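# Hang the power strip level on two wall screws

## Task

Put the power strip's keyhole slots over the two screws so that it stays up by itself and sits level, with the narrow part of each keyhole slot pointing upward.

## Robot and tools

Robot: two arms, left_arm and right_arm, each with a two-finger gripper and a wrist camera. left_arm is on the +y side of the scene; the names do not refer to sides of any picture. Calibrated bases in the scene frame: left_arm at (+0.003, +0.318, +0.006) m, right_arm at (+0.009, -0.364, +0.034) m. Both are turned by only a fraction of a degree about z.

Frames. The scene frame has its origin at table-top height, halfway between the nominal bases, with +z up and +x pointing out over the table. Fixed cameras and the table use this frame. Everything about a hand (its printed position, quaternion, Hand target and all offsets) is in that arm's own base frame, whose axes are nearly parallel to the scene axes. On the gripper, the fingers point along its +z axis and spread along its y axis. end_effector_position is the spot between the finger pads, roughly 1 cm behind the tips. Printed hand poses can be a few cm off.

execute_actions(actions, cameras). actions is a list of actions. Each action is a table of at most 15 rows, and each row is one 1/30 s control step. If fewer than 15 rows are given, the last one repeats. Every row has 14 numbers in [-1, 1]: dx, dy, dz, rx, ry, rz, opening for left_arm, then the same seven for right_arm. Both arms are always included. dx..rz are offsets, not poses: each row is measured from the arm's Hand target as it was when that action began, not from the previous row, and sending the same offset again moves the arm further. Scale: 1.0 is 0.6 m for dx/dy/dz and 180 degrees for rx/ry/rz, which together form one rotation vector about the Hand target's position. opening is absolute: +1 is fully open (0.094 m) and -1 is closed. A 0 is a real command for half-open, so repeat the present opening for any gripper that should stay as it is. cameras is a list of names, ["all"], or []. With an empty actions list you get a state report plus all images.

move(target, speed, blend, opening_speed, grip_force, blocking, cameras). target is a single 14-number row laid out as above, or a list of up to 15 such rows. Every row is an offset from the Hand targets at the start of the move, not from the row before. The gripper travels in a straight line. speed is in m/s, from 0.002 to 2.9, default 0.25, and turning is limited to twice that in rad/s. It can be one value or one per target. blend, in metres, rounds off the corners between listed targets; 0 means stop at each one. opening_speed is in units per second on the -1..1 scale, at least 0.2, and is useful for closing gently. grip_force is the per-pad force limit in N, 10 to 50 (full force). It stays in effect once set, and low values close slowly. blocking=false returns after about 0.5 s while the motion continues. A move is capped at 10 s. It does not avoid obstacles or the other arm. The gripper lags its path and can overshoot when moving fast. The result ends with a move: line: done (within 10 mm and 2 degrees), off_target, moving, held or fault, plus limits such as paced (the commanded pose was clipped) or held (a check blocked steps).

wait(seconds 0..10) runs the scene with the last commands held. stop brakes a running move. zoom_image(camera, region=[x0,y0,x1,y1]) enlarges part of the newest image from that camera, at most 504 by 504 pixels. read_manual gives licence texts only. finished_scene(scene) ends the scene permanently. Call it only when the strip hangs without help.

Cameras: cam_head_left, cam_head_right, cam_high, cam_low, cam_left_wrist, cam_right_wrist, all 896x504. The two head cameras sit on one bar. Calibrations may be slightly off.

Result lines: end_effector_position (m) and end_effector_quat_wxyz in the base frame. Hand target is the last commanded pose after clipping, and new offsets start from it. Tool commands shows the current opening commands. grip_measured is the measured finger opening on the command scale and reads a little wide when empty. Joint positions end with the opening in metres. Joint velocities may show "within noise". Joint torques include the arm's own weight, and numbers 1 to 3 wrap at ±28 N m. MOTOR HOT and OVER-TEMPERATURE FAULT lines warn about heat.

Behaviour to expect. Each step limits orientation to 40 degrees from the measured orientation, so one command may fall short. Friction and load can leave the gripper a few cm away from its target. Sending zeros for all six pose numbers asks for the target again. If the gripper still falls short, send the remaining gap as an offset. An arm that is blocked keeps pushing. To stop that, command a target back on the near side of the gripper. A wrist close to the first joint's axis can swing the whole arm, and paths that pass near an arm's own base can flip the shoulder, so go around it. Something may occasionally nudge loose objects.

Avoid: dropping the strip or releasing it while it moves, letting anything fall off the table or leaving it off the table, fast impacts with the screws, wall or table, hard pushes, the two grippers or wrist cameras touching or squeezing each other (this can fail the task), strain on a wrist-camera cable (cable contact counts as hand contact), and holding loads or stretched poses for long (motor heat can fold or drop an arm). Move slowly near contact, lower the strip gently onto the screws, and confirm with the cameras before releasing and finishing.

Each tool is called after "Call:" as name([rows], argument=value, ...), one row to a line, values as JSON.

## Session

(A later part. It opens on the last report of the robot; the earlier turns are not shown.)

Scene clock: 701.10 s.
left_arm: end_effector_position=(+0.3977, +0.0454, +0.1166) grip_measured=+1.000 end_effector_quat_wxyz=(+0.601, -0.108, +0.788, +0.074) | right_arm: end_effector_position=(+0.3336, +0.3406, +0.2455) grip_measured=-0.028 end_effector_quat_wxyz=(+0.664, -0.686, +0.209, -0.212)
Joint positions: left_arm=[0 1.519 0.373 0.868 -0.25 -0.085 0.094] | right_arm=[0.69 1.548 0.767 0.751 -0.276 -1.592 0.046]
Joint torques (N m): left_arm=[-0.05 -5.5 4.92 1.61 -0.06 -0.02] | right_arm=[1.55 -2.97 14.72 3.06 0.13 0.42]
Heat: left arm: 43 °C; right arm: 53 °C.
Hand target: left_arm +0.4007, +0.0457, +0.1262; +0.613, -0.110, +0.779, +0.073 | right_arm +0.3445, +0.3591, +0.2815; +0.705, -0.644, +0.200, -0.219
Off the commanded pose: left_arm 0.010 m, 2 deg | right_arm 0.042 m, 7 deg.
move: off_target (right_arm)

Call:
wait(seconds=0, cameras=["cam_high","cam_head_left"])

Call:
zoom_image(camera="cam_head_left", region=[400, 110, 520, 250])

Call:
zoom_image(camera="cam_high", region=[310, 120, 430, 260])

Scene clock: 705.07 s.
left_arm: end_effector_position=(+0.3977, +0.0454, +0.1166) grip_measured=+1.000 end_effector_quat_wxyz=(+0.601, -0.108, +0.788, +0.074) | right_arm: end_effector_position=(+0.3336, +0.3406, +0.2455) grip_measured=-0.028 end_effector_quat_wxyz=(+0.664, -0.686, +0.209, -0.212)
Joint positions: left_arm=[0 1.519 0.373 0.868 -0.25 -0.085 0.094] | right_arm=[0.69 1.548 0.767 0.751 -0.276 -1.592 0.046]
Joint torques (N m): left_arm=[-0.08 -5.46 4.89 1.64 -0.06 -0.01] | right_arm=[1.66 -2.82 14.61 3.04 0.11 0.41]
Heat: left arm: 43 °C; right arm: 53 °C.
Hand target: left_arm +0.4007, +0.0457, +0.1262; +0.613, -0.110, +0.779, +0.073 | right_arm +0.3445, +0.3591, +0.2815; +0.705, -0.644, +0.200, -0.219
Tool commands: left_gripper/opening=+1.0 right_gripper/opening=-0.06
Off the commanded pose: left_arm 0.010 m, 2 deg | right_arm 0.042 m, 7 deg.
Images, in order (width x height): cam_head_left 896x504, cam_high 896x504.

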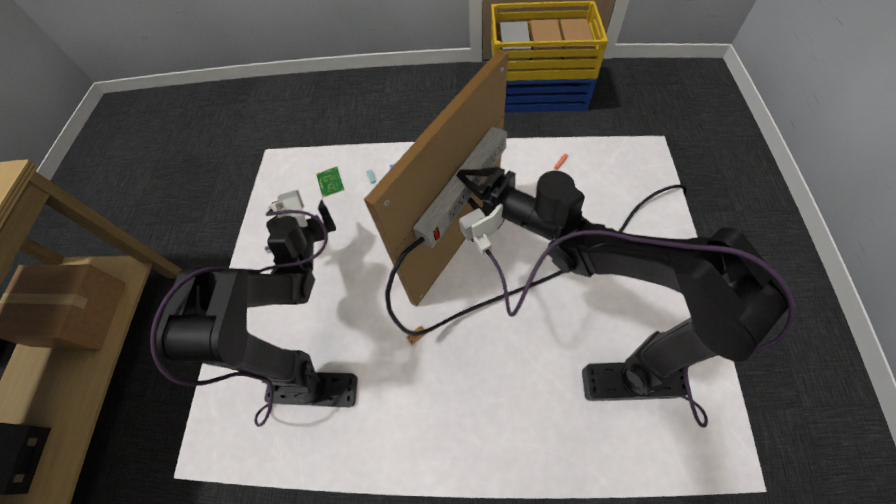

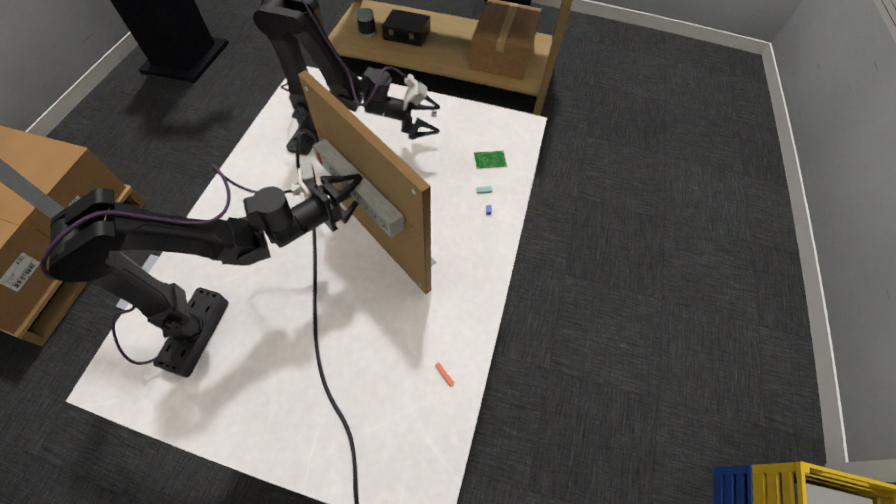

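Scaled by 3.600 from the camera's 896x504 image, which has a finer 1280x720 frame.

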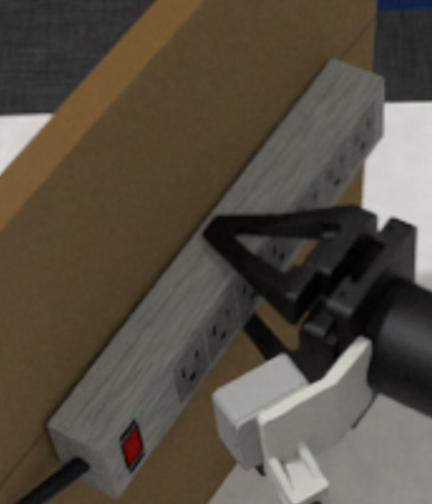

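Scaled by 3.600 from the camera's 896x504 image, which has a finer 1280x720 frame.

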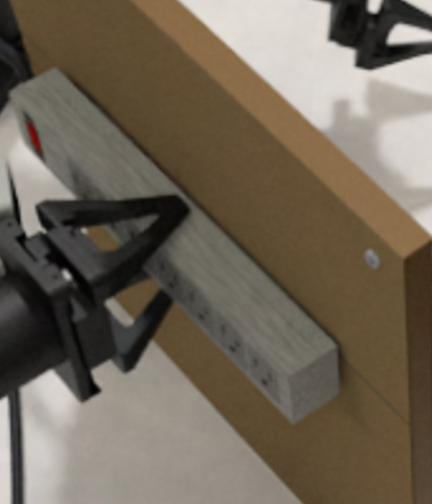

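Call:
move([
  [0,0,0,0,0,0,1,0.016,-0.008,0,0,0,0,-0.06],
  [0,0,0,0,0,0,1,0.016,-0.008,-0.005,0,0,0,-0.06],
  [0,0,0,0,0,0,1,0.024,-0.012,-0.005,0,0,0,-0.06],
], speed=0.03)

Scene clock: 716.10 s.
left_arm: end_effector_position=(+0.3977, +0.0454, +0.1166) grip_measured=+1.000 end_effector_quat_wxyz=(+0.601, -0.108, +0.788, +0.074) | right_arm: end_effector_position=(+0.3341, +0.3402, +0.2446) grip_measured=-0.028 end_effector_quat_wxyz=(+0.675, -0.685, +0.190, -0.195)
Joint positions: left_arm=[0 1.519 0.373 0.868 -0.25 -0.085 0.094] | right_arm=[0.658 1.572 0.767 0.792 -0.362 -1.586 0.046]
Joint torques (N m): left_arm=[-0.1 -5.5 4.9 1.63 -0.08 0] | right_arm=[0.49 -2.63 15.83 2.83 0.53 0.44]
Heat: left arm: 43 °C; right arm: 53 °C.
Hand target: left_arm +0.4007, +0.0457, +0.1262; +0.613, -0.110, +0.779, +0.073 | right_arm +0.3588, +0.3519, +0.2784; +0.705, -0.644, +0.200, -0.219
Off the commanded pose: left_arm 0.010 m, 2 deg | right_arm 0.044 m, 7 deg.
move: off_target (right_arm)

Call:
move([
  [0,0,0,0,0,0,1,-0.0648,-0.0505,0.06,-0.0023,-0.0033,0,-0.06],
  [0,0,0,0,0,0,1,-0.0333,-0.006,0.0135,-0.0023,-0.0033,0,-0.06],
  [0,0,0,0,0,0,1,-0.0218,0.0105,0.0135,-0.0023,-0.0033,0,-0.06],
], speed=0.065, blend=[0,0.003,0])

Scene clock: 730.33 s.
left_arm: end_effector_position=(+0.3977, +0.0454, +0.1166) grip_measured=+1.000 end_effector_quat_wxyz=(+0.601, -0.108, +0.788, +0.074) | right_arm: end_effector_position=(+0.3338, +0.3386, +0.2507) grip_measured=-0.028 end_effector_quat_wxyz=(+0.667, -0.683, +0.206, -0.212)
Joint positions: left_arm=[0 1.519 0.373 0.868 -0.25 -0.085 0.094] | right_arm=[0.683 1.538 0.771 0.747 -0.287 -1.591 0.046]
Joint torques (N m): left_arm=[-0.12 -5.42 4.93 1.62 -0.08 0.01] | right_arm=[1.76 -2.88 15.39 2.91 0.19 0.31]
Heat: left arm: 43 °C; right arm: 52 °C.
Hand target: left_arm +0.4007, +0.0457, +0.1262; +0.613, -0.110, +0.779, +0.073 | right_arm +0.3458, +0.3581, +0.2866; +0.704, -0.645, +0.195, -0.223
Off the commanded pose: left_arm 0.010 m, 2 deg | right_arm 0.042 m, 6 deg.
move: off_target (right_arm)

Call:
move([
  [0,0,0,0,0,0,1,-0.014,-0.021,0,0,0,0,-0.06],
  [0,0,0,0,0,0,1,-0.014,-0.021,-0.012,-0.003,0.002,0,-0.06],
  [0,0,0,0,0,0,1,0,0,-0.012,-0.003,0.002,0,-0.06],
], speed=0.05)

Scene clock: 742.73 s.
left_arm: end_effector_position=(+0.3977, +0.0454, +0.1166) grip_measured=+1.000 end_effector_quat_wxyz=(+0.601, -0.108, +0.788, +0.074) | right_arm: end_effector_position=(+0.3340, +0.3387, +0.2506) grip_measured=-0.028 end_effector_quat_wxyz=(+0.669, -0.683, +0.204, -0.211)
Joint positions: left_arm=[0 1.519 0.373 0.868 -0.25 -0.085 0.094] | right_arm=[0.68 1.541 0.771 0.753 -0.296 -1.591 0.046]
Joint torques (N m): left_arm=[-0.12 -5.46 4.9 1.61 -0.06 -0.02] | right_arm=[2.13 -2.06 14.67 2.92 0.27 0.28]
Heat: left arm: 43 °C; right arm: 51 °C.
Hand target: left_arm +0.4007, +0.0457, +0.1262; +0.613, -0.110, +0.779, +0.073 | right_arm +0.3458, +0.3582, +0.2793; +0.700, -0.649, +0.197, -0.222
Off the commanded pose: left_arm 0.010 m, 2 deg | right_arm 0.037 m, 6 deg.
move: off_target (right_arm)

Call:
move([
  [0,0,0,0,0,0,1,-0.043,-0.061,0.05,0,0,0,-0.06],
  [0,0,0,0,0,0,1,-0.0115,-0.0164,0.001,0,0,0,-0.06],
  [0,0,0,0,0,0,1,0,0,0.001,0,0,0,-0.06],
], speed=0.065, blend=[0,0.003,0])

Scene clock: 751.47 s.
left_arm: end_effector_position=(+0.3977, +0.0454, +0.1166) grip_measured=+1.000 end_effector_quat_wxyz=(+0.601, -0.108, +0.788, +0.074) | right_arm: end_effector_position=(+0.3349, +0.3410, +0.2465) grip_measured=-0.028 end_effector_quat_wxyz=(+0.665, -0.685, +0.208, -0.213)
Joint positions: left_arm=[0 1.519 0.373 0.868 -0.25 -0.085 0.094] | right_arm=[0.689 1.552 0.773 0.753 -0.276 -1.594 0.046]
Joint torques (N m): left_arm=[-0.16 -5.5 4.86 1.63 -0.07 -0.01] | right_arm=[1.26 -3.19 14.71 2.88 0.11 0.26]
Heat: left arm: 43 °C; right arm: 52 °C.
Hand target: left_arm +0.4007, +0.0457, +0.1262; +0.613, -0.110, +0.779, +0.073 | right_arm +0.3458, +0.3581, +0.2800; +0.700, -0.649, +0.197, -0.222
Off the commanded pose: left_arm 0.010 m, 2 deg | right_arm 0.039 m, 6 deg.
move: off_target (right_arm)

Call:
move([
  [0,0,0,0,0,0,1,0.007,0.01,0,0,0,-0.014,-0.06],
  [0,0,0,0,0,0,1,0.007,0.01,0,0,0,0.014,-0.06],
  [0,0,0,0,0,0,1,0.005,0.007,0,0,0,0,-0.06],
], speed=0.05, cameras=["cam_high","cam_head_left"])

Call:
zoom_image(camera="cam_head_left", region=[400, 110, 520, 250])

Call:
zoom_image(camera="cam_high", region=[310, 120, 430, 260])

Scene clock: 761.70 s.
left_arm: end_effector_position=(+0.3977, +0.0454, +0.1166) grip_measured=+1.000 end_effector_quat_wxyz=(+0.601, -0.108, +0.788, +0.074) | right_arm: end_effector_position=(+0.3356, +0.3414, +0.2456) grip_measured=-0.028 end_effector_quat_wxyz=(+0.671, -0.684, +0.198, -0.204)
Joint positions: left_arm=[0 1.519 0.373 0.868 -0.25 -0.085 0.094] | right_arm=[0.672 1.569 0.773 0.781 -0.322 -1.59 0.046]
Joint torques (N m): left_arm=[-0.13 -5.6 4.9 1.6 -0.07 -0.04] | right_arm=[3 -3.45 15.84 2.62 0.52 0.29]
Heat: left arm: 43 °C; right arm: 53 °C.
Hand target: left_arm +0.4007, +0.0457, +0.1262; +0.613, -0.110, +0.779, +0.073 | right_arm +0.3489, +0.3623, +0.2799; +0.700, -0.649, +0.197, -0.222
Off the commanded pose: left_arm 0.010 m, 2 deg | right_arm 0.042 m, 6 deg.
move: off_target (right_arm)
Images, in order (width x height): cam_head_left 896x504, cam_high 896x504.

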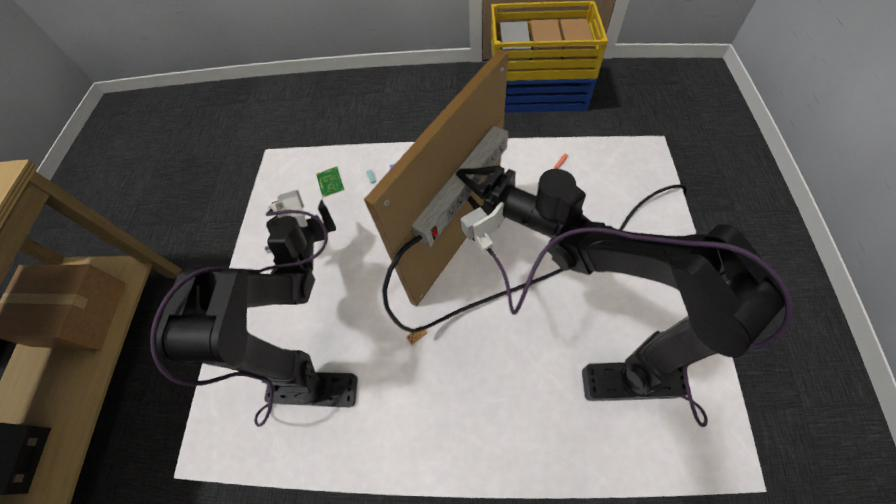

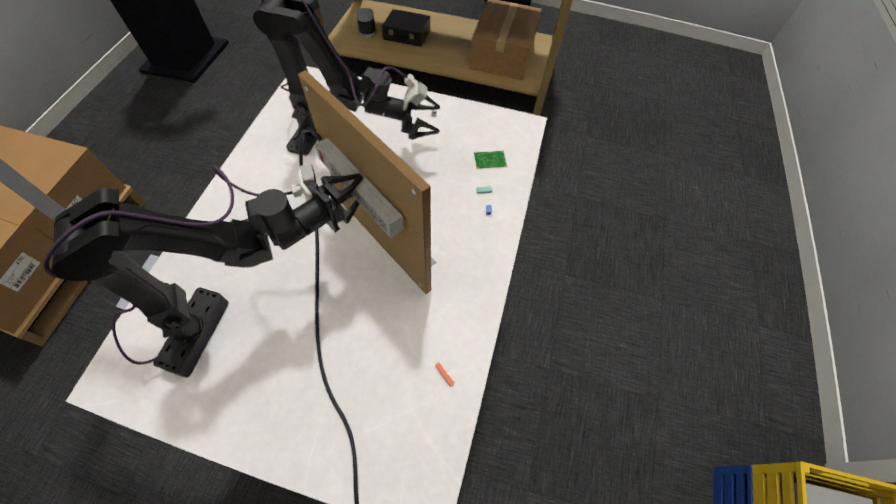

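Scaled by 3.600 from the camera's 896x504 image, which has a finer 1280x720 frame.

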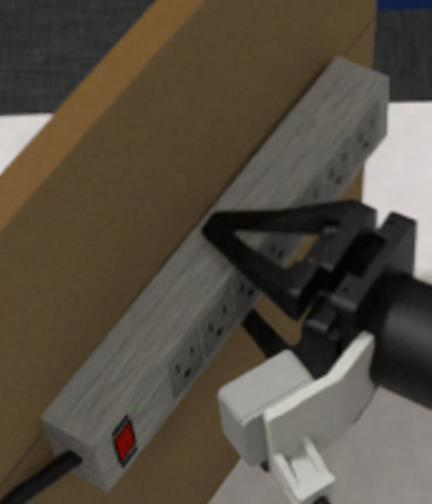

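Scaled by 3.600 from the camera's 896x504 image, which has a finer 1280x720 frame.

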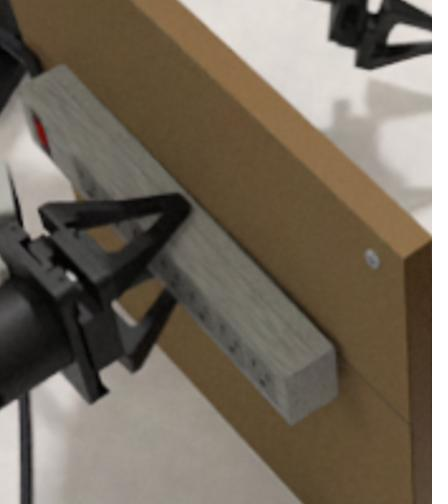

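Call:
move([
  [0,0,0,0,0,0,1,-0.014,-0.02,0,0,0,-0.02,-0.06],
  [0,0,0,0,0,0,1,-0.014,-0.02,-0.002,0.0046,0.0065,-0.02,-0.06],
  [0,0,0,0,0,0,1,0,0,-0.002,0.0046,0.0065,0.008,-0.06],
], speed=0.05)

Scene clock: 772.60 s.
left_arm: end_effector_position=(+0.3977, +0.0454, +0.1166) grip_measured=+1.000 end_effector_quat_wxyz=(+0.601, -0.108, +0.788, +0.074) | right_arm: end_effector_position=(+0.3353, +0.3414, +0.2457) grip_measured=-0.028 end_effector_quat_wxyz=(+0.671, -0.682, +0.204, -0.209)
Joint positions: left_arm=[0 1.519 0.373 0.868 -0.25 -0.085 0.094] | right_arm=[0.682 1.566 0.767 0.785 -0.296 -1.587 0.046]
Joint torques (N m): left_arm=[-0.16 -5.49 4.92 1.62 -0.08 -0.04] | right_arm=[1.09 -2.56 16.53 2.66 -0.02 0.44]
Heat: left arm: 43 °C; right arm: 54 °C.
Hand target: left_arm +0.4007, +0.0457, +0.1262; +0.613, -0.110, +0.779, +0.073 | right_arm +0.3489, +0.3624, +0.2787; +0.706, -0.649, +0.197, -0.205
Off the commanded pose: left_arm 0.010 m, 2 deg | right_arm 0.041 m, 6 deg.
move: off_target (right_arm)

Call:
move([
  [0,0,0,0,0,0,1,-0.014,-0.02,0,0,0,-0.024,-0.06],
  [0,0,0,0,0,0,1,-0.014,-0.02,-0.002,0.0046,0.0065,-0.024,-0.06],
  [0,0,0,0,0,0,1,0.003,0.004,-0.002,0.0046,0.0065,0.016,-0.06],
], speed=0.05)

Scene clock: 780.53 s.
left_arm: end_effector_position=(+0.3977, +0.0454, +0.1166) grip_measured=+1.000 end_effector_quat_wxyz=(+0.601, -0.108, +0.788, +0.074) | right_arm: end_effector_position=(+0.3353, +0.3417, +0.2453) grip_measured=-0.028 end_effector_quat_wxyz=(+0.680, -0.683, +0.185, -0.189)
Joint positions: left_arm=[0 1.519 0.373 0.868 -0.25 -0.085 0.094] | right_arm=[0.651 1.586 0.774 0.809 -0.384 -1.578 0.046]
Joint torques (N m): left_arm=[-0.13 -5.46 4.94 1.63 -0.05 0] | right_arm=[1.7 -2.39 17.42 2.48 0.11 0.66]
Heat: left arm: 43 °C; right arm: 53 °C.
Hand target: left_arm +0.4007, +0.0457, +0.1262; +0.613, -0.110, +0.779, +0.073 | right_arm +0.3506, +0.3647, +0.2776; +0.713, -0.651, +0.189, -0.179
Off the commanded pose: left_arm 0.010 m, 2 deg | right_arm 0.042 m, 5 deg.
move: off_target (right_arm)

Call:
wait(seconds=0, cameras=["cam_high","cam_head_left"])

Call:
zoom_image(camera="cam_head_left", region=[400, 110, 520, 250])

Call:
zoom_image(camera="cam_high", region=[310, 120, 430, 260])

Scene clock: 783.60 s.
left_arm: end_effector_position=(+0.3977, +0.0454, +0.1166) grip_measured=+1.000 end_effector_quat_wxyz=(+0.601, -0.108, +0.788, +0.074) | right_arm: end_effector_position=(+0.3353, +0.3417, +0.2453) grip_measured=-0.028 end_effector_quat_wxyz=(+0.680, -0.683, +0.185, -0.189)
Joint positions: left_arm=[0 1.519 0.373 0.868 -0.25 -0.085 0.094] | right_arm=[0.651 1.586 0.774 0.809 -0.384 -1.578 0.046]
Joint torques (N m): left_arm=[-0.18 -5.49 4.86 1.6 -0.07 0] | right_arm=[1.69 -2.35 17.36 2.47 0.14 0.68]
Heat: left arm: 43 °C; right arm: 53 °C.
Hand target: left_arm +0.4007, +0.0457, +0.1262; +0.613, -0.110, +0.779, +0.073 | right_arm +0.3506, +0.3647, +0.2776; +0.713, -0.651, +0.189, -0.179
Tool commands: left_gripper/opening=+1.0 right_gripper/opening=-0.06
Off the commanded pose: left_arm 0.010 m, 2 deg | right_arm 0.042 m, 5 deg.
Images, in order (width x height): cam_head_left 896x504, cam_high 896x504.

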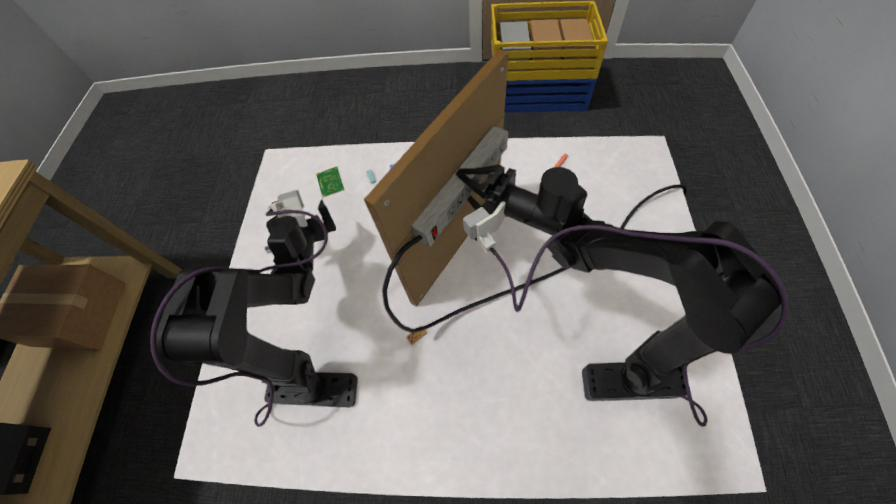

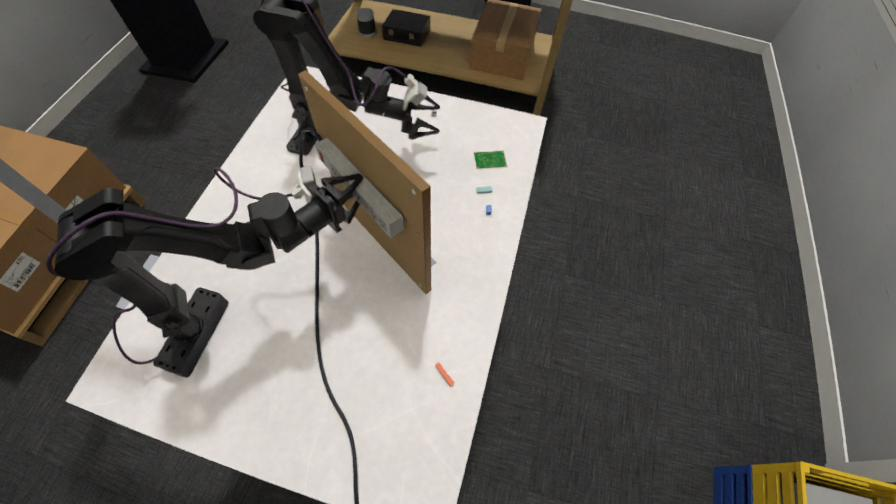

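Scaled by 3.600 from the camera's 896x504 image, which has a finer 1280x720 frame.

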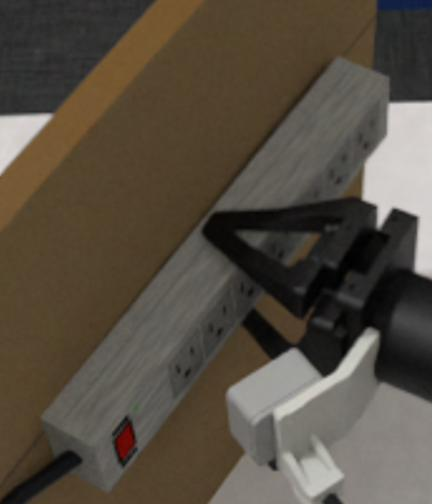

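Scaled by 3.600 from the camera's 896x504 image, which has a finer 1280x720 frame.

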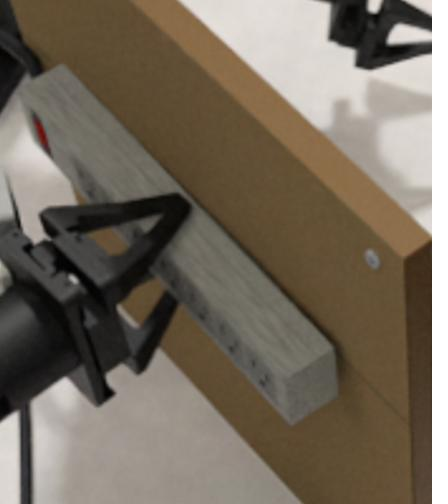

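Call:
move(target=[0,0,0,0,0,0,1,-0.027,-0.038,0,0,0,-0.008,-0.06], speed=0.05)

Scene clock: 789.83 s.
left_arm: end_effector_position=(+0.3977, +0.0454, +0.1166) grip_measured=+1.000 end_effector_quat_wxyz=(+0.601, -0.108, +0.788, +0.074) | right_arm: end_effector_position=(+0.3352, +0.3408, +0.2466) grip_measured=-0.028 end_effector_quat_wxyz=(+0.680, -0.683, +0.190, -0.189)
Joint positions: left_arm=[0 1.519 0.373 0.868 -0.25 -0.085 0.094] | right_arm=[0.652 1.579 0.774 0.8 -0.376 -1.573 0.046]
Joint torques (N m): left_arm=[-0.12 -5.46 4.89 1.63 -0.06 -0.03] | right_arm=[0.95 -9.33 9.65 2.61 0.21 0.62]
Heat: left arm: 43 °C; right arm: 52 °C.
Hand target: left_arm +0.4007, +0.0457, +0.1262; +0.613, -0.110, +0.779, +0.073 | right_arm +0.3344, +0.3420, +0.2775; +0.711, -0.648, +0.198, -0.188
Off the commanded pose: left_arm 0.010 m, 2 deg | right_arm 0.031 m, 5 deg.
move: off_target (right_arm)

Call:
move([
  [0,0,0,0,0,0,1,-0.009,-0.0125,-0.002,0,0,0,-0.06],
  [0,0,0,0,0,0,1,0.02,0.028,-0.003,0,0,0.012,-0.06],
], speed=0.05)

Scene clock: 796.37 s.
left_arm: end_effector_position=(+0.3977, +0.0454, +0.1166) grip_measured=+1.000 end_effector_quat_wxyz=(+0.601, -0.108, +0.788, +0.074) | right_arm: end_effector_position=(+0.3354, +0.3418, +0.2443) grip_measured=-0.028 end_effector_quat_wxyz=(+0.682, -0.682, +0.193, -0.178)
Joint positions: left_arm=[0 1.519 0.373 0.868 -0.25 -0.085 0.094] | right_arm=[0.649 1.589 0.775 0.808 -0.391 -1.552 0.046]
Joint torques (N m): left_arm=[-0.16 -5.48 4.88 1.62 -0.08 -0.01] | right_arm=[0.94 -3.71 15.43 2.56 -0.05 0.44]
Heat: left arm: 43 °C; right arm: 53 °C.
Hand target: left_arm +0.4007, +0.0457, +0.1262; +0.613, -0.110, +0.779, +0.073 | right_arm +0.3465, +0.3587, +0.2758; +0.714, -0.652, +0.185, -0.175
Off the commanded pose: left_arm 0.010 m, 2 deg | right_arm 0.037 m, 5 deg.
move: off_target (right_arm)

Call:
move([
  [0,0,0,0,0,0,1,-0.022,-0.031,0,0,0,0,-0.06],
  [0,0,0,0,0,0,1,-0.022,-0.031,0.002,-0.0048,-0.0068,0,-0.06],
  [0,0,0,0,0,0,1,0.003,0.004,0.001,-0.0048,-0.0068,0.004,-0.06],
], speed=0.05)

Scene clock: 803.47 s.
left_arm: end_effector_position=(+0.3977, +0.0454, +0.1166) grip_measured=+1.000 end_effector_quat_wxyz=(+0.601, -0.108, +0.788, +0.074) | right_arm: end_effector_position=(+0.3354, +0.3420, +0.2438) grip_measured=-0.028 end_effector_quat_wxyz=(+0.683, -0.685, +0.185, -0.175)
Joint positions: left_arm=[0 1.519 0.373 0.868 -0.25 -0.085 0.094] | right_arm=[0.64 1.594 0.779 0.808 -0.416 -1.56 0.046]
Joint torques (N m): left_arm=[-0.08 -5.48 4.88 1.62 -0.07 -0.02] | right_arm=[1.25 -3.48 16.21 2.52 0.02 0.32]
Heat: left arm: 43 °C; right arm: 53 °C.
Hand target: left_arm +0.4007, +0.0457, +0.1262; +0.613, -0.110, +0.779, +0.073 | right_arm +0.3482, +0.3612, +0.2765; +0.713, -0.656, +0.172, -0.179
Off the commanded pose: left_arm 0.010 m, 2 deg | right_arm 0.040 m, 5 deg.
move: off_target (right_arm)

Call:
move([
  [0,0,0,0,0,0,1,-0.024,-0.034,0.003,0,0,0,-0.06],
  [0,0,0,0,0,0,1,-0.024,-0.034,0.005,-0.0048,-0.0068,0,-0.06],
  [0,0,0,0,0,0,1,0.001,0.001,0.003,-0.0048,-0.0068,0.004,-0.06],
], speed=0.05)

Scene clock: 809.67 s.
left_arm: end_effector_position=(+0.3977, +0.0454, +0.1166) grip_measured=+1.000 end_effector_quat_wxyz=(+0.601, -0.108, +0.788, +0.074) | right_arm: end_effector_position=(+0.3354, +0.3421, +0.2436) grip_measured=-0.028 end_effector_quat_wxyz=(+0.681, -0.689, +0.179, -0.170)
Joint positions: left_arm=[0 1.519 0.373 0.868 -0.25 -0.085 0.094] | right_arm=[0.632 1.594 0.789 0.79 -0.44 -1.567 0.046]
Joint torques (N m): left_arm=[-0.09 -5.49 4.96 1.61 -0.05 -0.03] | right_arm=[1.32 -3.51 16.44 2.58 0.01 0.15]
Heat: left arm: 43 °C; right arm: 52 °C.
Hand target: left_arm +0.4007, +0.0457, +0.1262; +0.613, -0.110, +0.779, +0.073 | right_arm +0.3488, +0.3619, +0.2781; +0.710, -0.661, +0.159, -0.182
Off the commanded pose: left_arm 0.010 m, 2 deg | right_arm 0.042 m, 5 deg.
move: off_target (right_arm)

Call:
wait(seconds=0, cameras=["cam_high","cam_head_left"])

Call:
zoom_image(camera="cam_head_left", region=[400, 110, 520, 250])

Call:
zoom_image(camera="cam_high", region=[310, 120, 430, 260])

Scene clock: 814.73 s.
left_arm: end_effector_position=(+0.3977, +0.0454, +0.1166) grip_measured=+1.000 end_effector_quat_wxyz=(+0.601, -0.108, +0.788, +0.074) | right_arm: end_effector_position=(+0.3354, +0.3421, +0.2436) grip_measured=-0.028 end_effector_quat_wxyz=(+0.681, -0.689, +0.179, -0.170)
Joint positions: left_arm=[0 1.519 0.373 0.868 -0.25 -0.085 0.094] | right_arm=[0.632 1.594 0.789 0.79 -0.44 -1.567 0.046]
Joint torques (N m): left_arm=[-0.13 -5.41 4.94 1.63 -0.09 -0.02] | right_arm=[1.36 -3.43 16.36 2.58 0.04 0.16]
Heat: left arm: 43 °C; right arm: 52 °C.
Hand target: left_arm +0.4007, +0.0457, +0.1262; +0.613, -0.110, +0.779, +0.073 | right_arm +0.3488, +0.3619, +0.2781; +0.710, -0.661, +0.159, -0.182
Tool commands: left_gripper/opening=+1.0 right_gripper/opening=-0.06
Off the commanded pose: left_arm 0.010 m, 2 deg | right_arm 0.042 m, 5 deg.
Images, in order (width x height): cam_head_left 896x504, cam_high 896x504.

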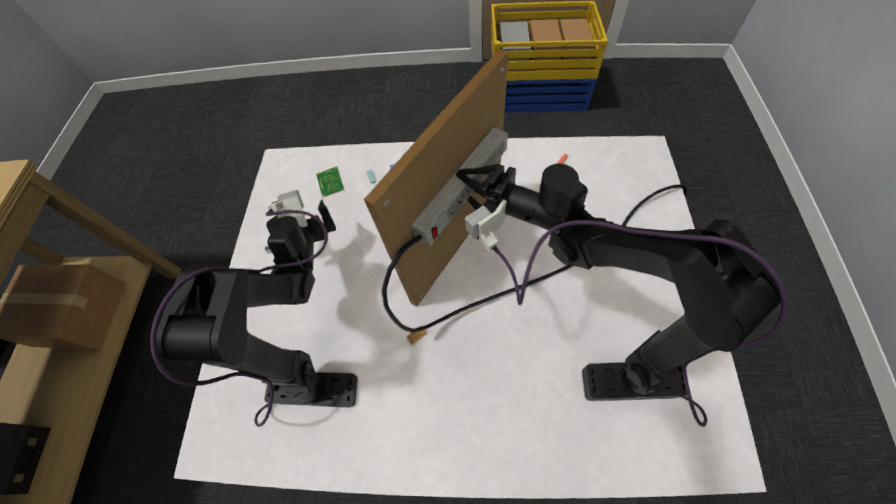

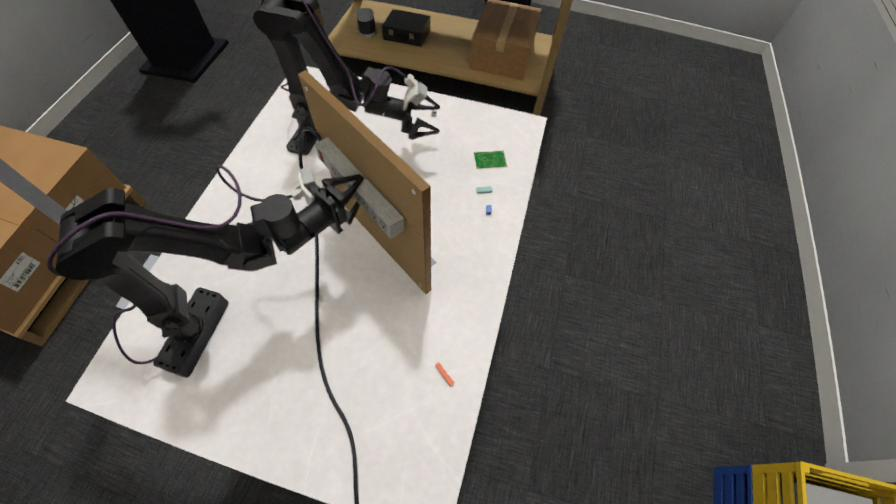

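Scaled by 3.600 from the camera's 896x504 image, which has a finer 1280x720 frame.

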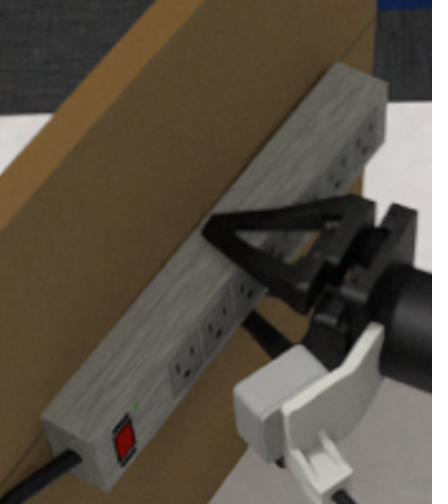

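Scaled by 3.600 from the camera's 896x504 image, which has a finer 1280x720 frame.

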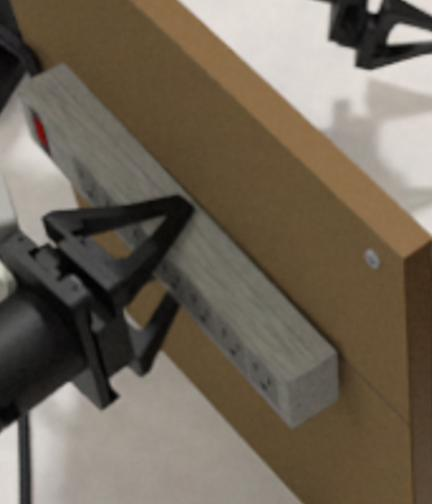

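Call:
move([
  [0,0,0,0,0,0,1,-0.024,-0.034,0.003,0,0,-0.008,-0.06],
  [0,0,0,0,0,0,1,-0.024,-0.034,0.006,-0.0075,-0.0106,-0.008,-0.06],
  [0,0,0,0,0,0,1,-0.001,-0.001,0.004,-0.0075,-0.0106,-0.008,-0.06],
], speed=0.05)

Scene clock: 822.50 s.
left_arm: end_effector_position=(+0.3977, +0.0454, +0.1166) grip_measured=+1.000 end_effector_quat_wxyz=(+0.601, -0.108, +0.788, +0.074) | right_arm: end_effector_position=(+0.3364, +0.3439, +0.2443) grip_measured=-0.028 end_effector_quat_wxyz=(+0.673, -0.696, +0.172, -0.182)
Joint positions: left_arm=[0 1.519 0.373 0.868 -0.25 -0.085 0.094] | right_arm=[0.639 1.591 0.803 0.758 -0.426 -1.605 0.046]
Joint torques (N m): left_arm=[-0.1 -5.5 4.83 1.63 -0.07 -0.03] | right_arm=[1.62 -4.49 15.34 2.69 0.24 0.09]
Heat: left arm: 43 °C; right arm: 51 °C.
Hand target: left_arm +0.4007, +0.0457, +0.1262; +0.613, -0.110, +0.779, +0.073 | right_arm +0.3482, +0.3612, +0.2805; +0.703, -0.664, +0.153, -0.204
Off the commanded pose: left_arm 0.010 m, 2 deg | right_arm 0.042 m, 6 deg.
move: off_target (right_arm)

Call:
move([
  [0,0,0,0,0,0,1,0.0164,-0.0115,-0.02,0,0,0,-0.06],
  [0,0,0,0,0,0,1,-0.0164,0.0115,-0.03,0,0,0,-0.06],
  [0,0,0,0,0,0,1,0.0164,-0.0115,-0.04,0,0,0,-0.06],
  [0,0,0,0,0,0,1,-0.0164,0.0115,-0.05,0,0,0,-0.06],
  [0,0,0,0,0,0,1,0,0,-0.05,0,0,0,-0.06],
], speed=0.04, blend=[0.002,0.002,0.002,0.002,0])

Scene clock: 833.03 s.
left_arm: end_effector_position=(+0.3977, +0.0454, +0.1166) grip_measured=+1.000 end_effector_quat_wxyz=(+0.601, -0.108, +0.788, +0.074) | right_arm: end_effector_position=(+0.3377, +0.3447, +0.2427) grip_measured=-0.028 end_effector_quat_wxyz=(+0.694, -0.678, +0.152, -0.188)
Joint positions: left_arm=[0 1.519 0.373 0.868 -0.25 -0.085 0.094] | right_arm=[0.627 1.645 0.777 0.907 -0.459 -1.597 0.046]
Joint torques (N m): left_arm=[-0.1 -5.48 4.88 1.63 -0.07 0.01] | right_arm=[2.76 -2.77 12.75 2.44 0.56 0.02]
Heat: left arm: 43 °C; right arm: 52 °C.
Hand target: left_arm +0.4007, +0.0457, +0.1262; +0.613, -0.110, +0.779, +0.073 | right_arm +0.3482, +0.3612, +0.2506; +0.703, -0.664, +0.153, -0.204
Off the commanded pose: left_arm 0.010 m, 2 deg | right_arm 0.021 m, 3 deg.
move: off_target (right_arm)

Call:
move([
  [0,0,0,0,0,0,1,-0.0117,-0.0166,-0.02,-0.016,0.011,0,-0.06],
  [0,0,0,0,0,0,1,0.0047,-0.0281,-0.03,-0.016,0.011,0,-0.06],
  [0,0,0,0,0,0,1,-0.0281,-0.0051,-0.04,-0.016,0.011,0,-0.06],
  [0,0,0,0,0,0,1,0.0047,-0.0281,-0.05,-0.016,0.011,0,-0.06],
  [0,0,0,0,0,0,1,-0.0117,-0.0166,-0.05,-0.016,0.011,0,-0.06],
], speed=0.04, blend=[0.002,0.002,0.002,0.002,0])

Scene clock: 842.73 s.
left_arm: end_effector_position=(+0.3977, +0.0454, +0.1166) grip_measured=+1.000 end_effector_quat_wxyz=(+0.601, -0.108, +0.788, +0.074) | right_arm: end_effector_position=(+0.3378, +0.3439, +0.2341) grip_measured=-0.028 end_effector_quat_wxyz=(+0.693, -0.677, +0.142, -0.203)
Joint positions: left_arm=[0 1.519 0.373 0.868 -0.25 -0.085 0.094] | right_arm=[0.629 1.671 0.752 0.967 -0.449 -1.627 0.046]
Joint torques (N m): left_arm=[-0.17 -5.5 4.86 1.61 -0.05 0] | right_arm=[1.72 -4.79 8.47 1.96 0.36 0.08]
Heat: left arm: 43 °C; right arm: 50 °C.
Hand target: left_arm +0.4007, +0.0457, +0.1262; +0.613, -0.110, +0.779, +0.073 | right_arm +0.3412, +0.3512, +0.2206; +0.683, -0.685, +0.160, -0.196
Off the commanded pose: left_arm 0.010 m, 2 deg | right_arm 0.016 m, 3 deg.
move: off_target (right_arm)

Call:
wait(seconds=0, cameras=["cam_high","cam_head_left"])

Call:
zoom_image(camera="cam_head_left", region=[400, 110, 520, 250])

Call:
zoom_image(camera="cam_high", region=[310, 120, 430, 260])

Scene clock: 848.67 s.
left_arm: end_effector_position=(+0.3977, +0.0454, +0.1166) grip_measured=+1.000 end_effector_quat_wxyz=(+0.601, -0.108, +0.788, +0.074) | right_arm: end_effector_position=(+0.3378, +0.3438, +0.2341) grip_measured=-0.028 end_effector_quat_wxyz=(+0.693, -0.677, +0.142, -0.203)
Joint positions: left_arm=[0 1.519 0.373 0.868 -0.25 -0.085 0.094] | right_arm=[0.629 1.671 0.752 0.967 -0.448 -1.627 0.046]
Joint torques (N m): left_arm=[-0.12 -5.44 4.93 1.62 -0.07 -0.01] | right_arm=[1.73 -4.93 8.47 1.91 0.35 0.08]
Heat: left arm: 43 °C; right arm: 49 °C.
Hand target: left_arm +0.4007, +0.0457, +0.1262; +0.613, -0.110, +0.779, +0.073 | right_arm +0.3412, +0.3512, +0.2205; +0.683, -0.685, +0.160, -0.196
Tool commands: left_gripper/opening=+1.0 right_gripper/opening=-0.06
Off the commanded pose: left_arm 0.010 m, 2 deg | right_arm 0.016 m, 3 deg.
Images, in order (width x height): cam_head_left 896x504, cam_high 896x504.

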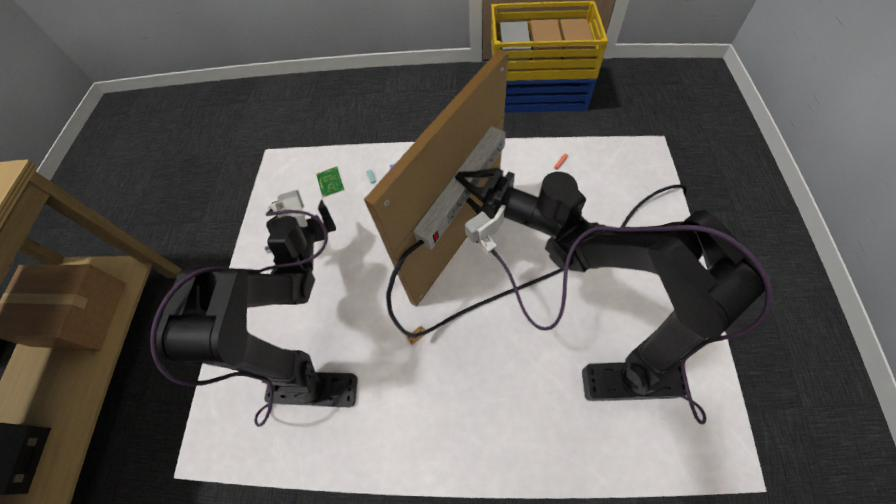

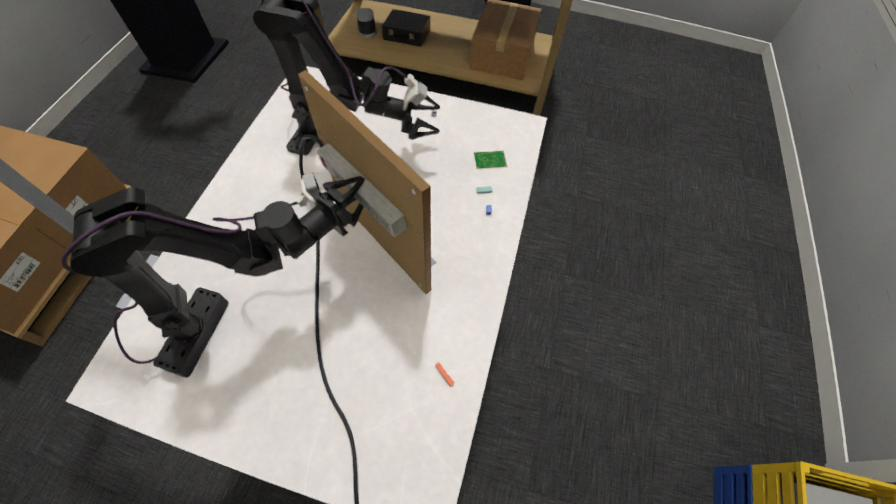

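Scaled by 3.600 from the camera's 896x504 image, which has a finer 1280x720 frame.

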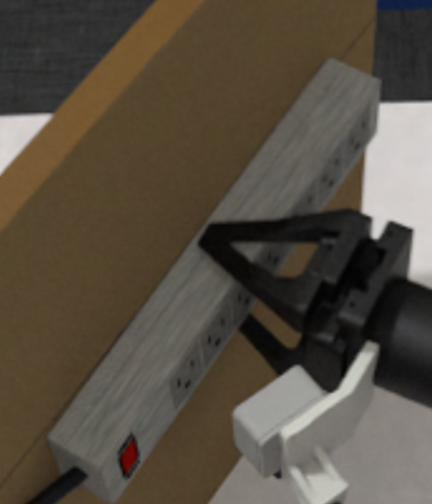

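Scaled by 3.600 from the camera's 896x504 image, which has a finer 1280x720 frame.

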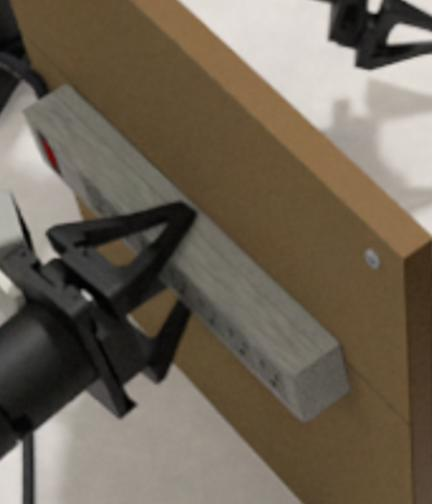

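Call:
move([
  [0,0,0,0,0,0,1,0.0164,-0.0115,0,0.013,0.018,0,-0.06],
  [0,0,0,0,0,0,1,-0.0164,0.0115,0,0.02,0.028,0,-0.06],
  [0,0,0,0,0,0,1,0.0164,-0.0115,0,0.02,0.028,0,-0.06],
  [0,0,0,0,0,0,1,0,0,0,0.02,0.028,0,-0.06],
], speed=0.04, blend=0.002, cameras=["cam_high","cam_head_left","cam_low"])

Scene clock: 868.10 s.
left_arm: end_effector_position=(+0.3977, +0.0454, +0.1166) grip_measured=+1.000 end_effector_quat_wxyz=(+0.601, -0.108, +0.788, +0.074) | right_arm: end_effector_position=(+0.3373, +0.3442, +0.2279) grip_measured=-0.028 end_effector_quat_wxyz=(+0.702, -0.668, +0.171, -0.179)
Joint positions: left_arm=[0 1.519 0.373 0.868 -0.25 -0.085 0.094] | right_arm=[0.635 1.691 0.736 1.009 -0.434 -1.547 0.046]
Joint velocities: left_arm=[-0.002 -0.017 -0.007 -0.168 -0.037 -0.066 0] | right_arm=[within noise]
Joint torques (N m): left_arm=[-0.08 -5.46 4.86 1.6 -0.07 0] | right_arm=[1.29 -5.68 9.51 1.79 0.26 0.36]
Heat: left arm: 43 °C; right arm: 47 °C.
Hand target: left_arm +0.4007, +0.0457, +0.1262; +0.613, -0.110, +0.779, +0.073 | right_arm +0.3412, +0.3512, +0.2206; +0.697, -0.671, +0.196, -0.161
Off the commanded pose: left_arm 0.010 m, 2 deg | right_arm 0.011 m, 4 deg.
move: off_target (right_arm)
Images, in order (width x height): cam_head_left 896x504, cam_high 896x504, cam_low 896x504.

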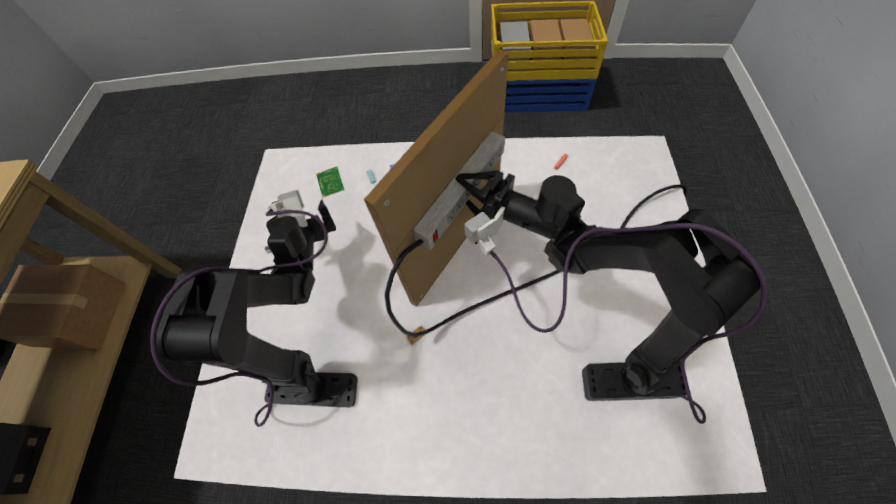

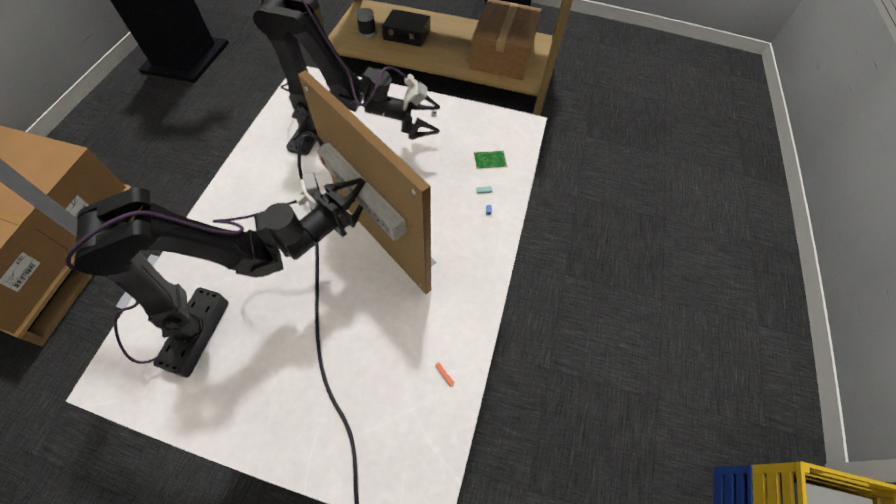

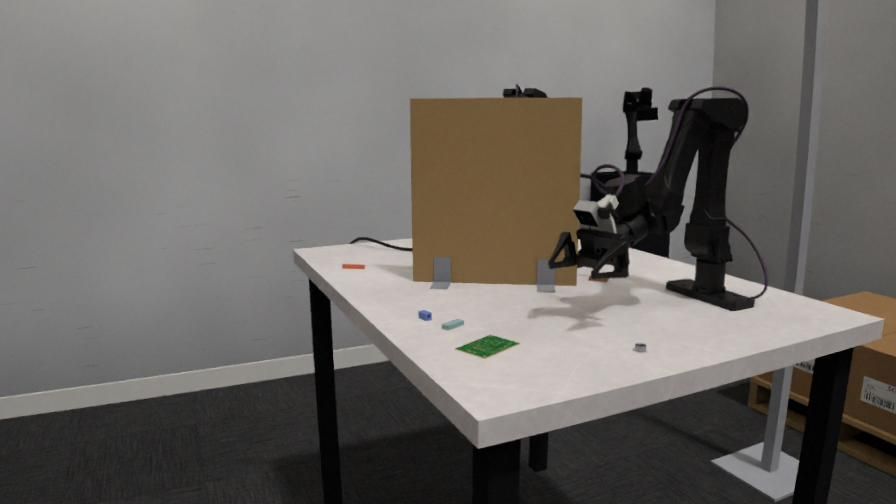

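Call:
zoom_image(camera="cam_high", region=[310, 120, 430, 260])

Call:
zoom_image(camera="cam_head_left", region=[400, 110, 520, 250])

Scaled by 3.600 from the camera's 896x504 image, which has a finer 1280x720 frame.

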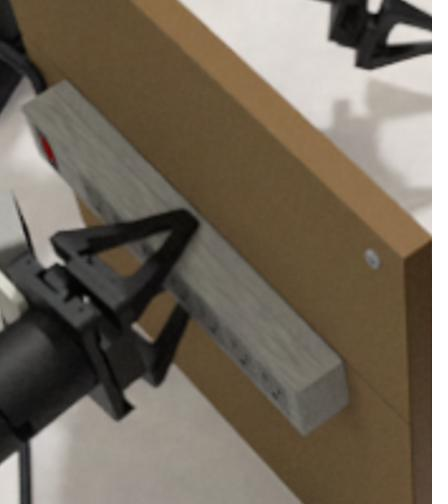

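Scaled by 3.600 from the camera's 896x504 image, which has a finer 1280x720 frame.

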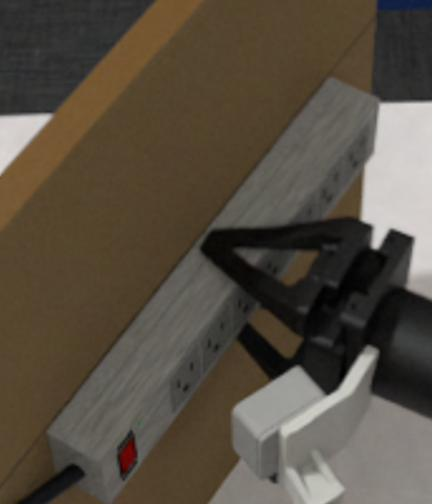

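Call:
move(target=[0,0,0,0,0,0,1,-0.004,-0.006,0.03,0,0,0,-0.06], speed=0.05)

Scene clock: 878.13 s.
left_arm: end_effector_position=(+0.3977, +0.0454, +0.1166) grip_measured=+1.000 end_effector_quat_wxyz=(+0.601, -0.108, +0.788, +0.074) | right_arm: end_effector_position=(+0.3375, +0.3443, +0.2283) grip_measured=-0.028 end_effector_quat_wxyz=(+0.693, -0.676, +0.177, -0.177)
Joint positions: left_arm=[0 1.519 0.373 0.868 -0.25 -0.085 0.094] | right_arm=[0.638 1.67 0.746 0.95 -0.426 -1.553 0.046]
Joint torques (N m): left_arm=[-0.13 -5.56 4.86 1.62 -0.06 -0.01] | right_arm=[0.55 -9.25 10.04 1.65 0.1 0.46]
Heat: left arm: 43 °C; right arm: 46 °C.
Hand target: left_arm +0.4007, +0.0457, +0.1262; +0.613, -0.110, +0.779, +0.073 | right_arm +0.3389, +0.3476, +0.2386; +0.697, -0.671, +0.196, -0.161
Off the commanded pose: left_arm 0.010 m, 2 deg | right_arm 0.011 m, 3 deg.
move: off_target (right_arm)

Call:
move(target=[0,0,0,0,0,0,1,0,0,0.007,0,0,0,0.35], speed=0.05, opening_speed=0.3, cameras=["cam_high","cam_head_left"])

Call:
zoom_image(camera="cam_high", region=[310, 120, 430, 260])

Call:
zoom_image(camera="cam_head_left", region=[400, 110, 520, 250])

Scene clock: 883.53 s.
left_arm: end_effector_position=(+0.3977, +0.0454, +0.1166) grip_measured=+1.000 end_effector_quat_wxyz=(+0.601, -0.108, +0.788, +0.074) | right_arm: end_effector_position=(+0.3389, +0.3459, +0.2253) grip_measured=+0.347 end_effector_quat_wxyz=(+0.687, -0.681, +0.195, -0.162)
Joint positions: left_arm=[0 1.519 0.373 0.868 -0.25 -0.085 0.094] | right_arm=[0.642 1.663 0.761 0.897 -0.418 -1.526 0.063]
Joint torques (N m): left_arm=[-0.12 -5.48 4.89 1.61 -0.07 -0.02] | right_arm=[0.38 -9.85 9.83 1.94 0.05 0.19]
Heat: left arm: 43 °C; right arm: 46 °C.
Hand target: left_arm +0.4007, +0.0457, +0.1262; +0.613, -0.110, +0.779, +0.073 | right_arm +0.3388, +0.3476, +0.2428; +0.697, -0.671, +0.196, -0.161
Off the commanded pose: left_arm 0.010 m, 2 deg | right_arm 0.018 m, 2 deg.
move: off_target (right_arm)
Images, in order (width x height): cam_head_left 896x504, cam_high 896x504.

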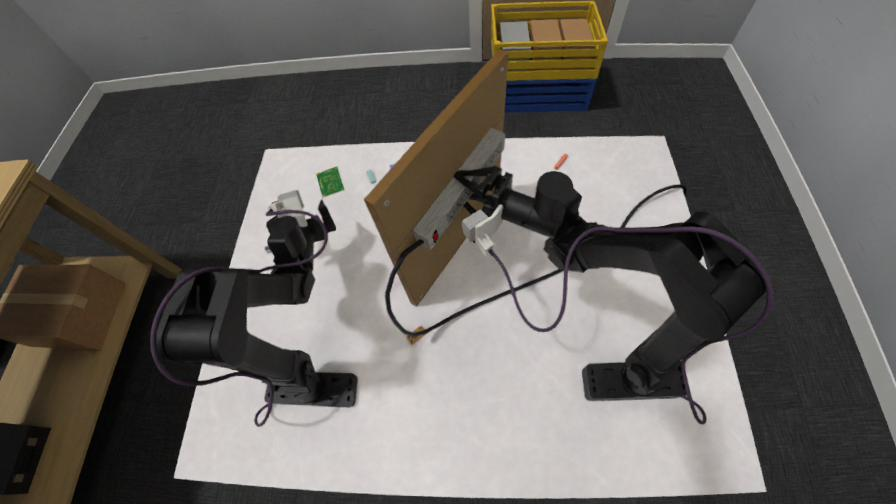

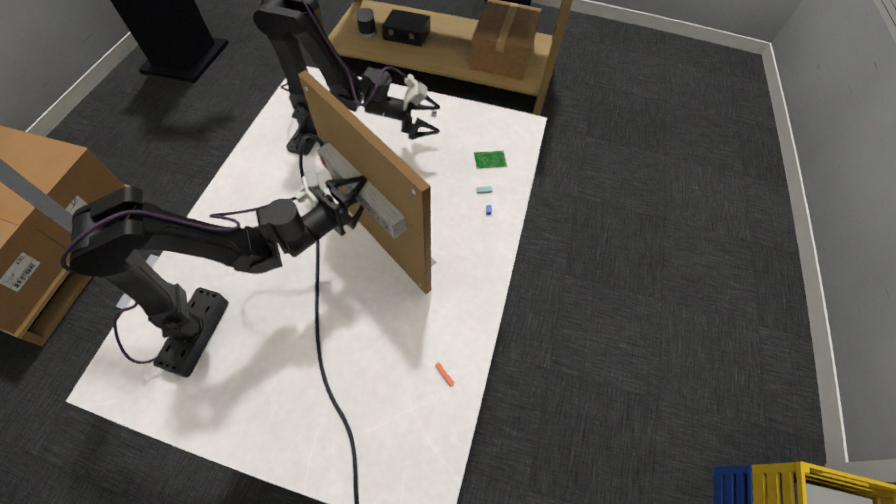

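Scaled by 3.600 from the camera's 896x504 image, which has a finer 1280x720 frame.

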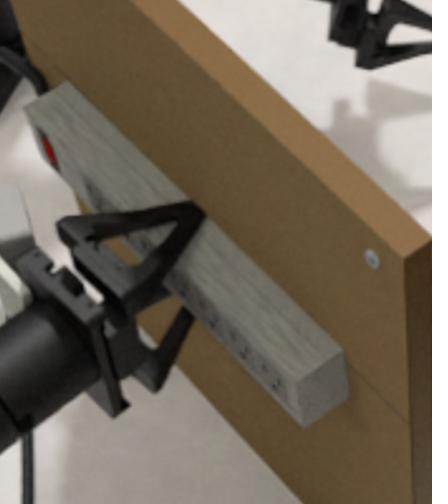

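Scaled by 3.600 from the camera's 896x504 image, which has a finer 1280x720 frame.

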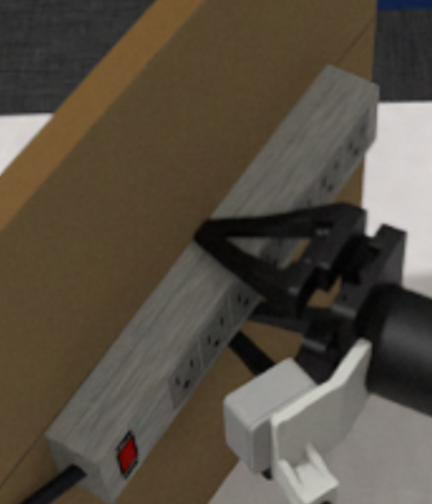

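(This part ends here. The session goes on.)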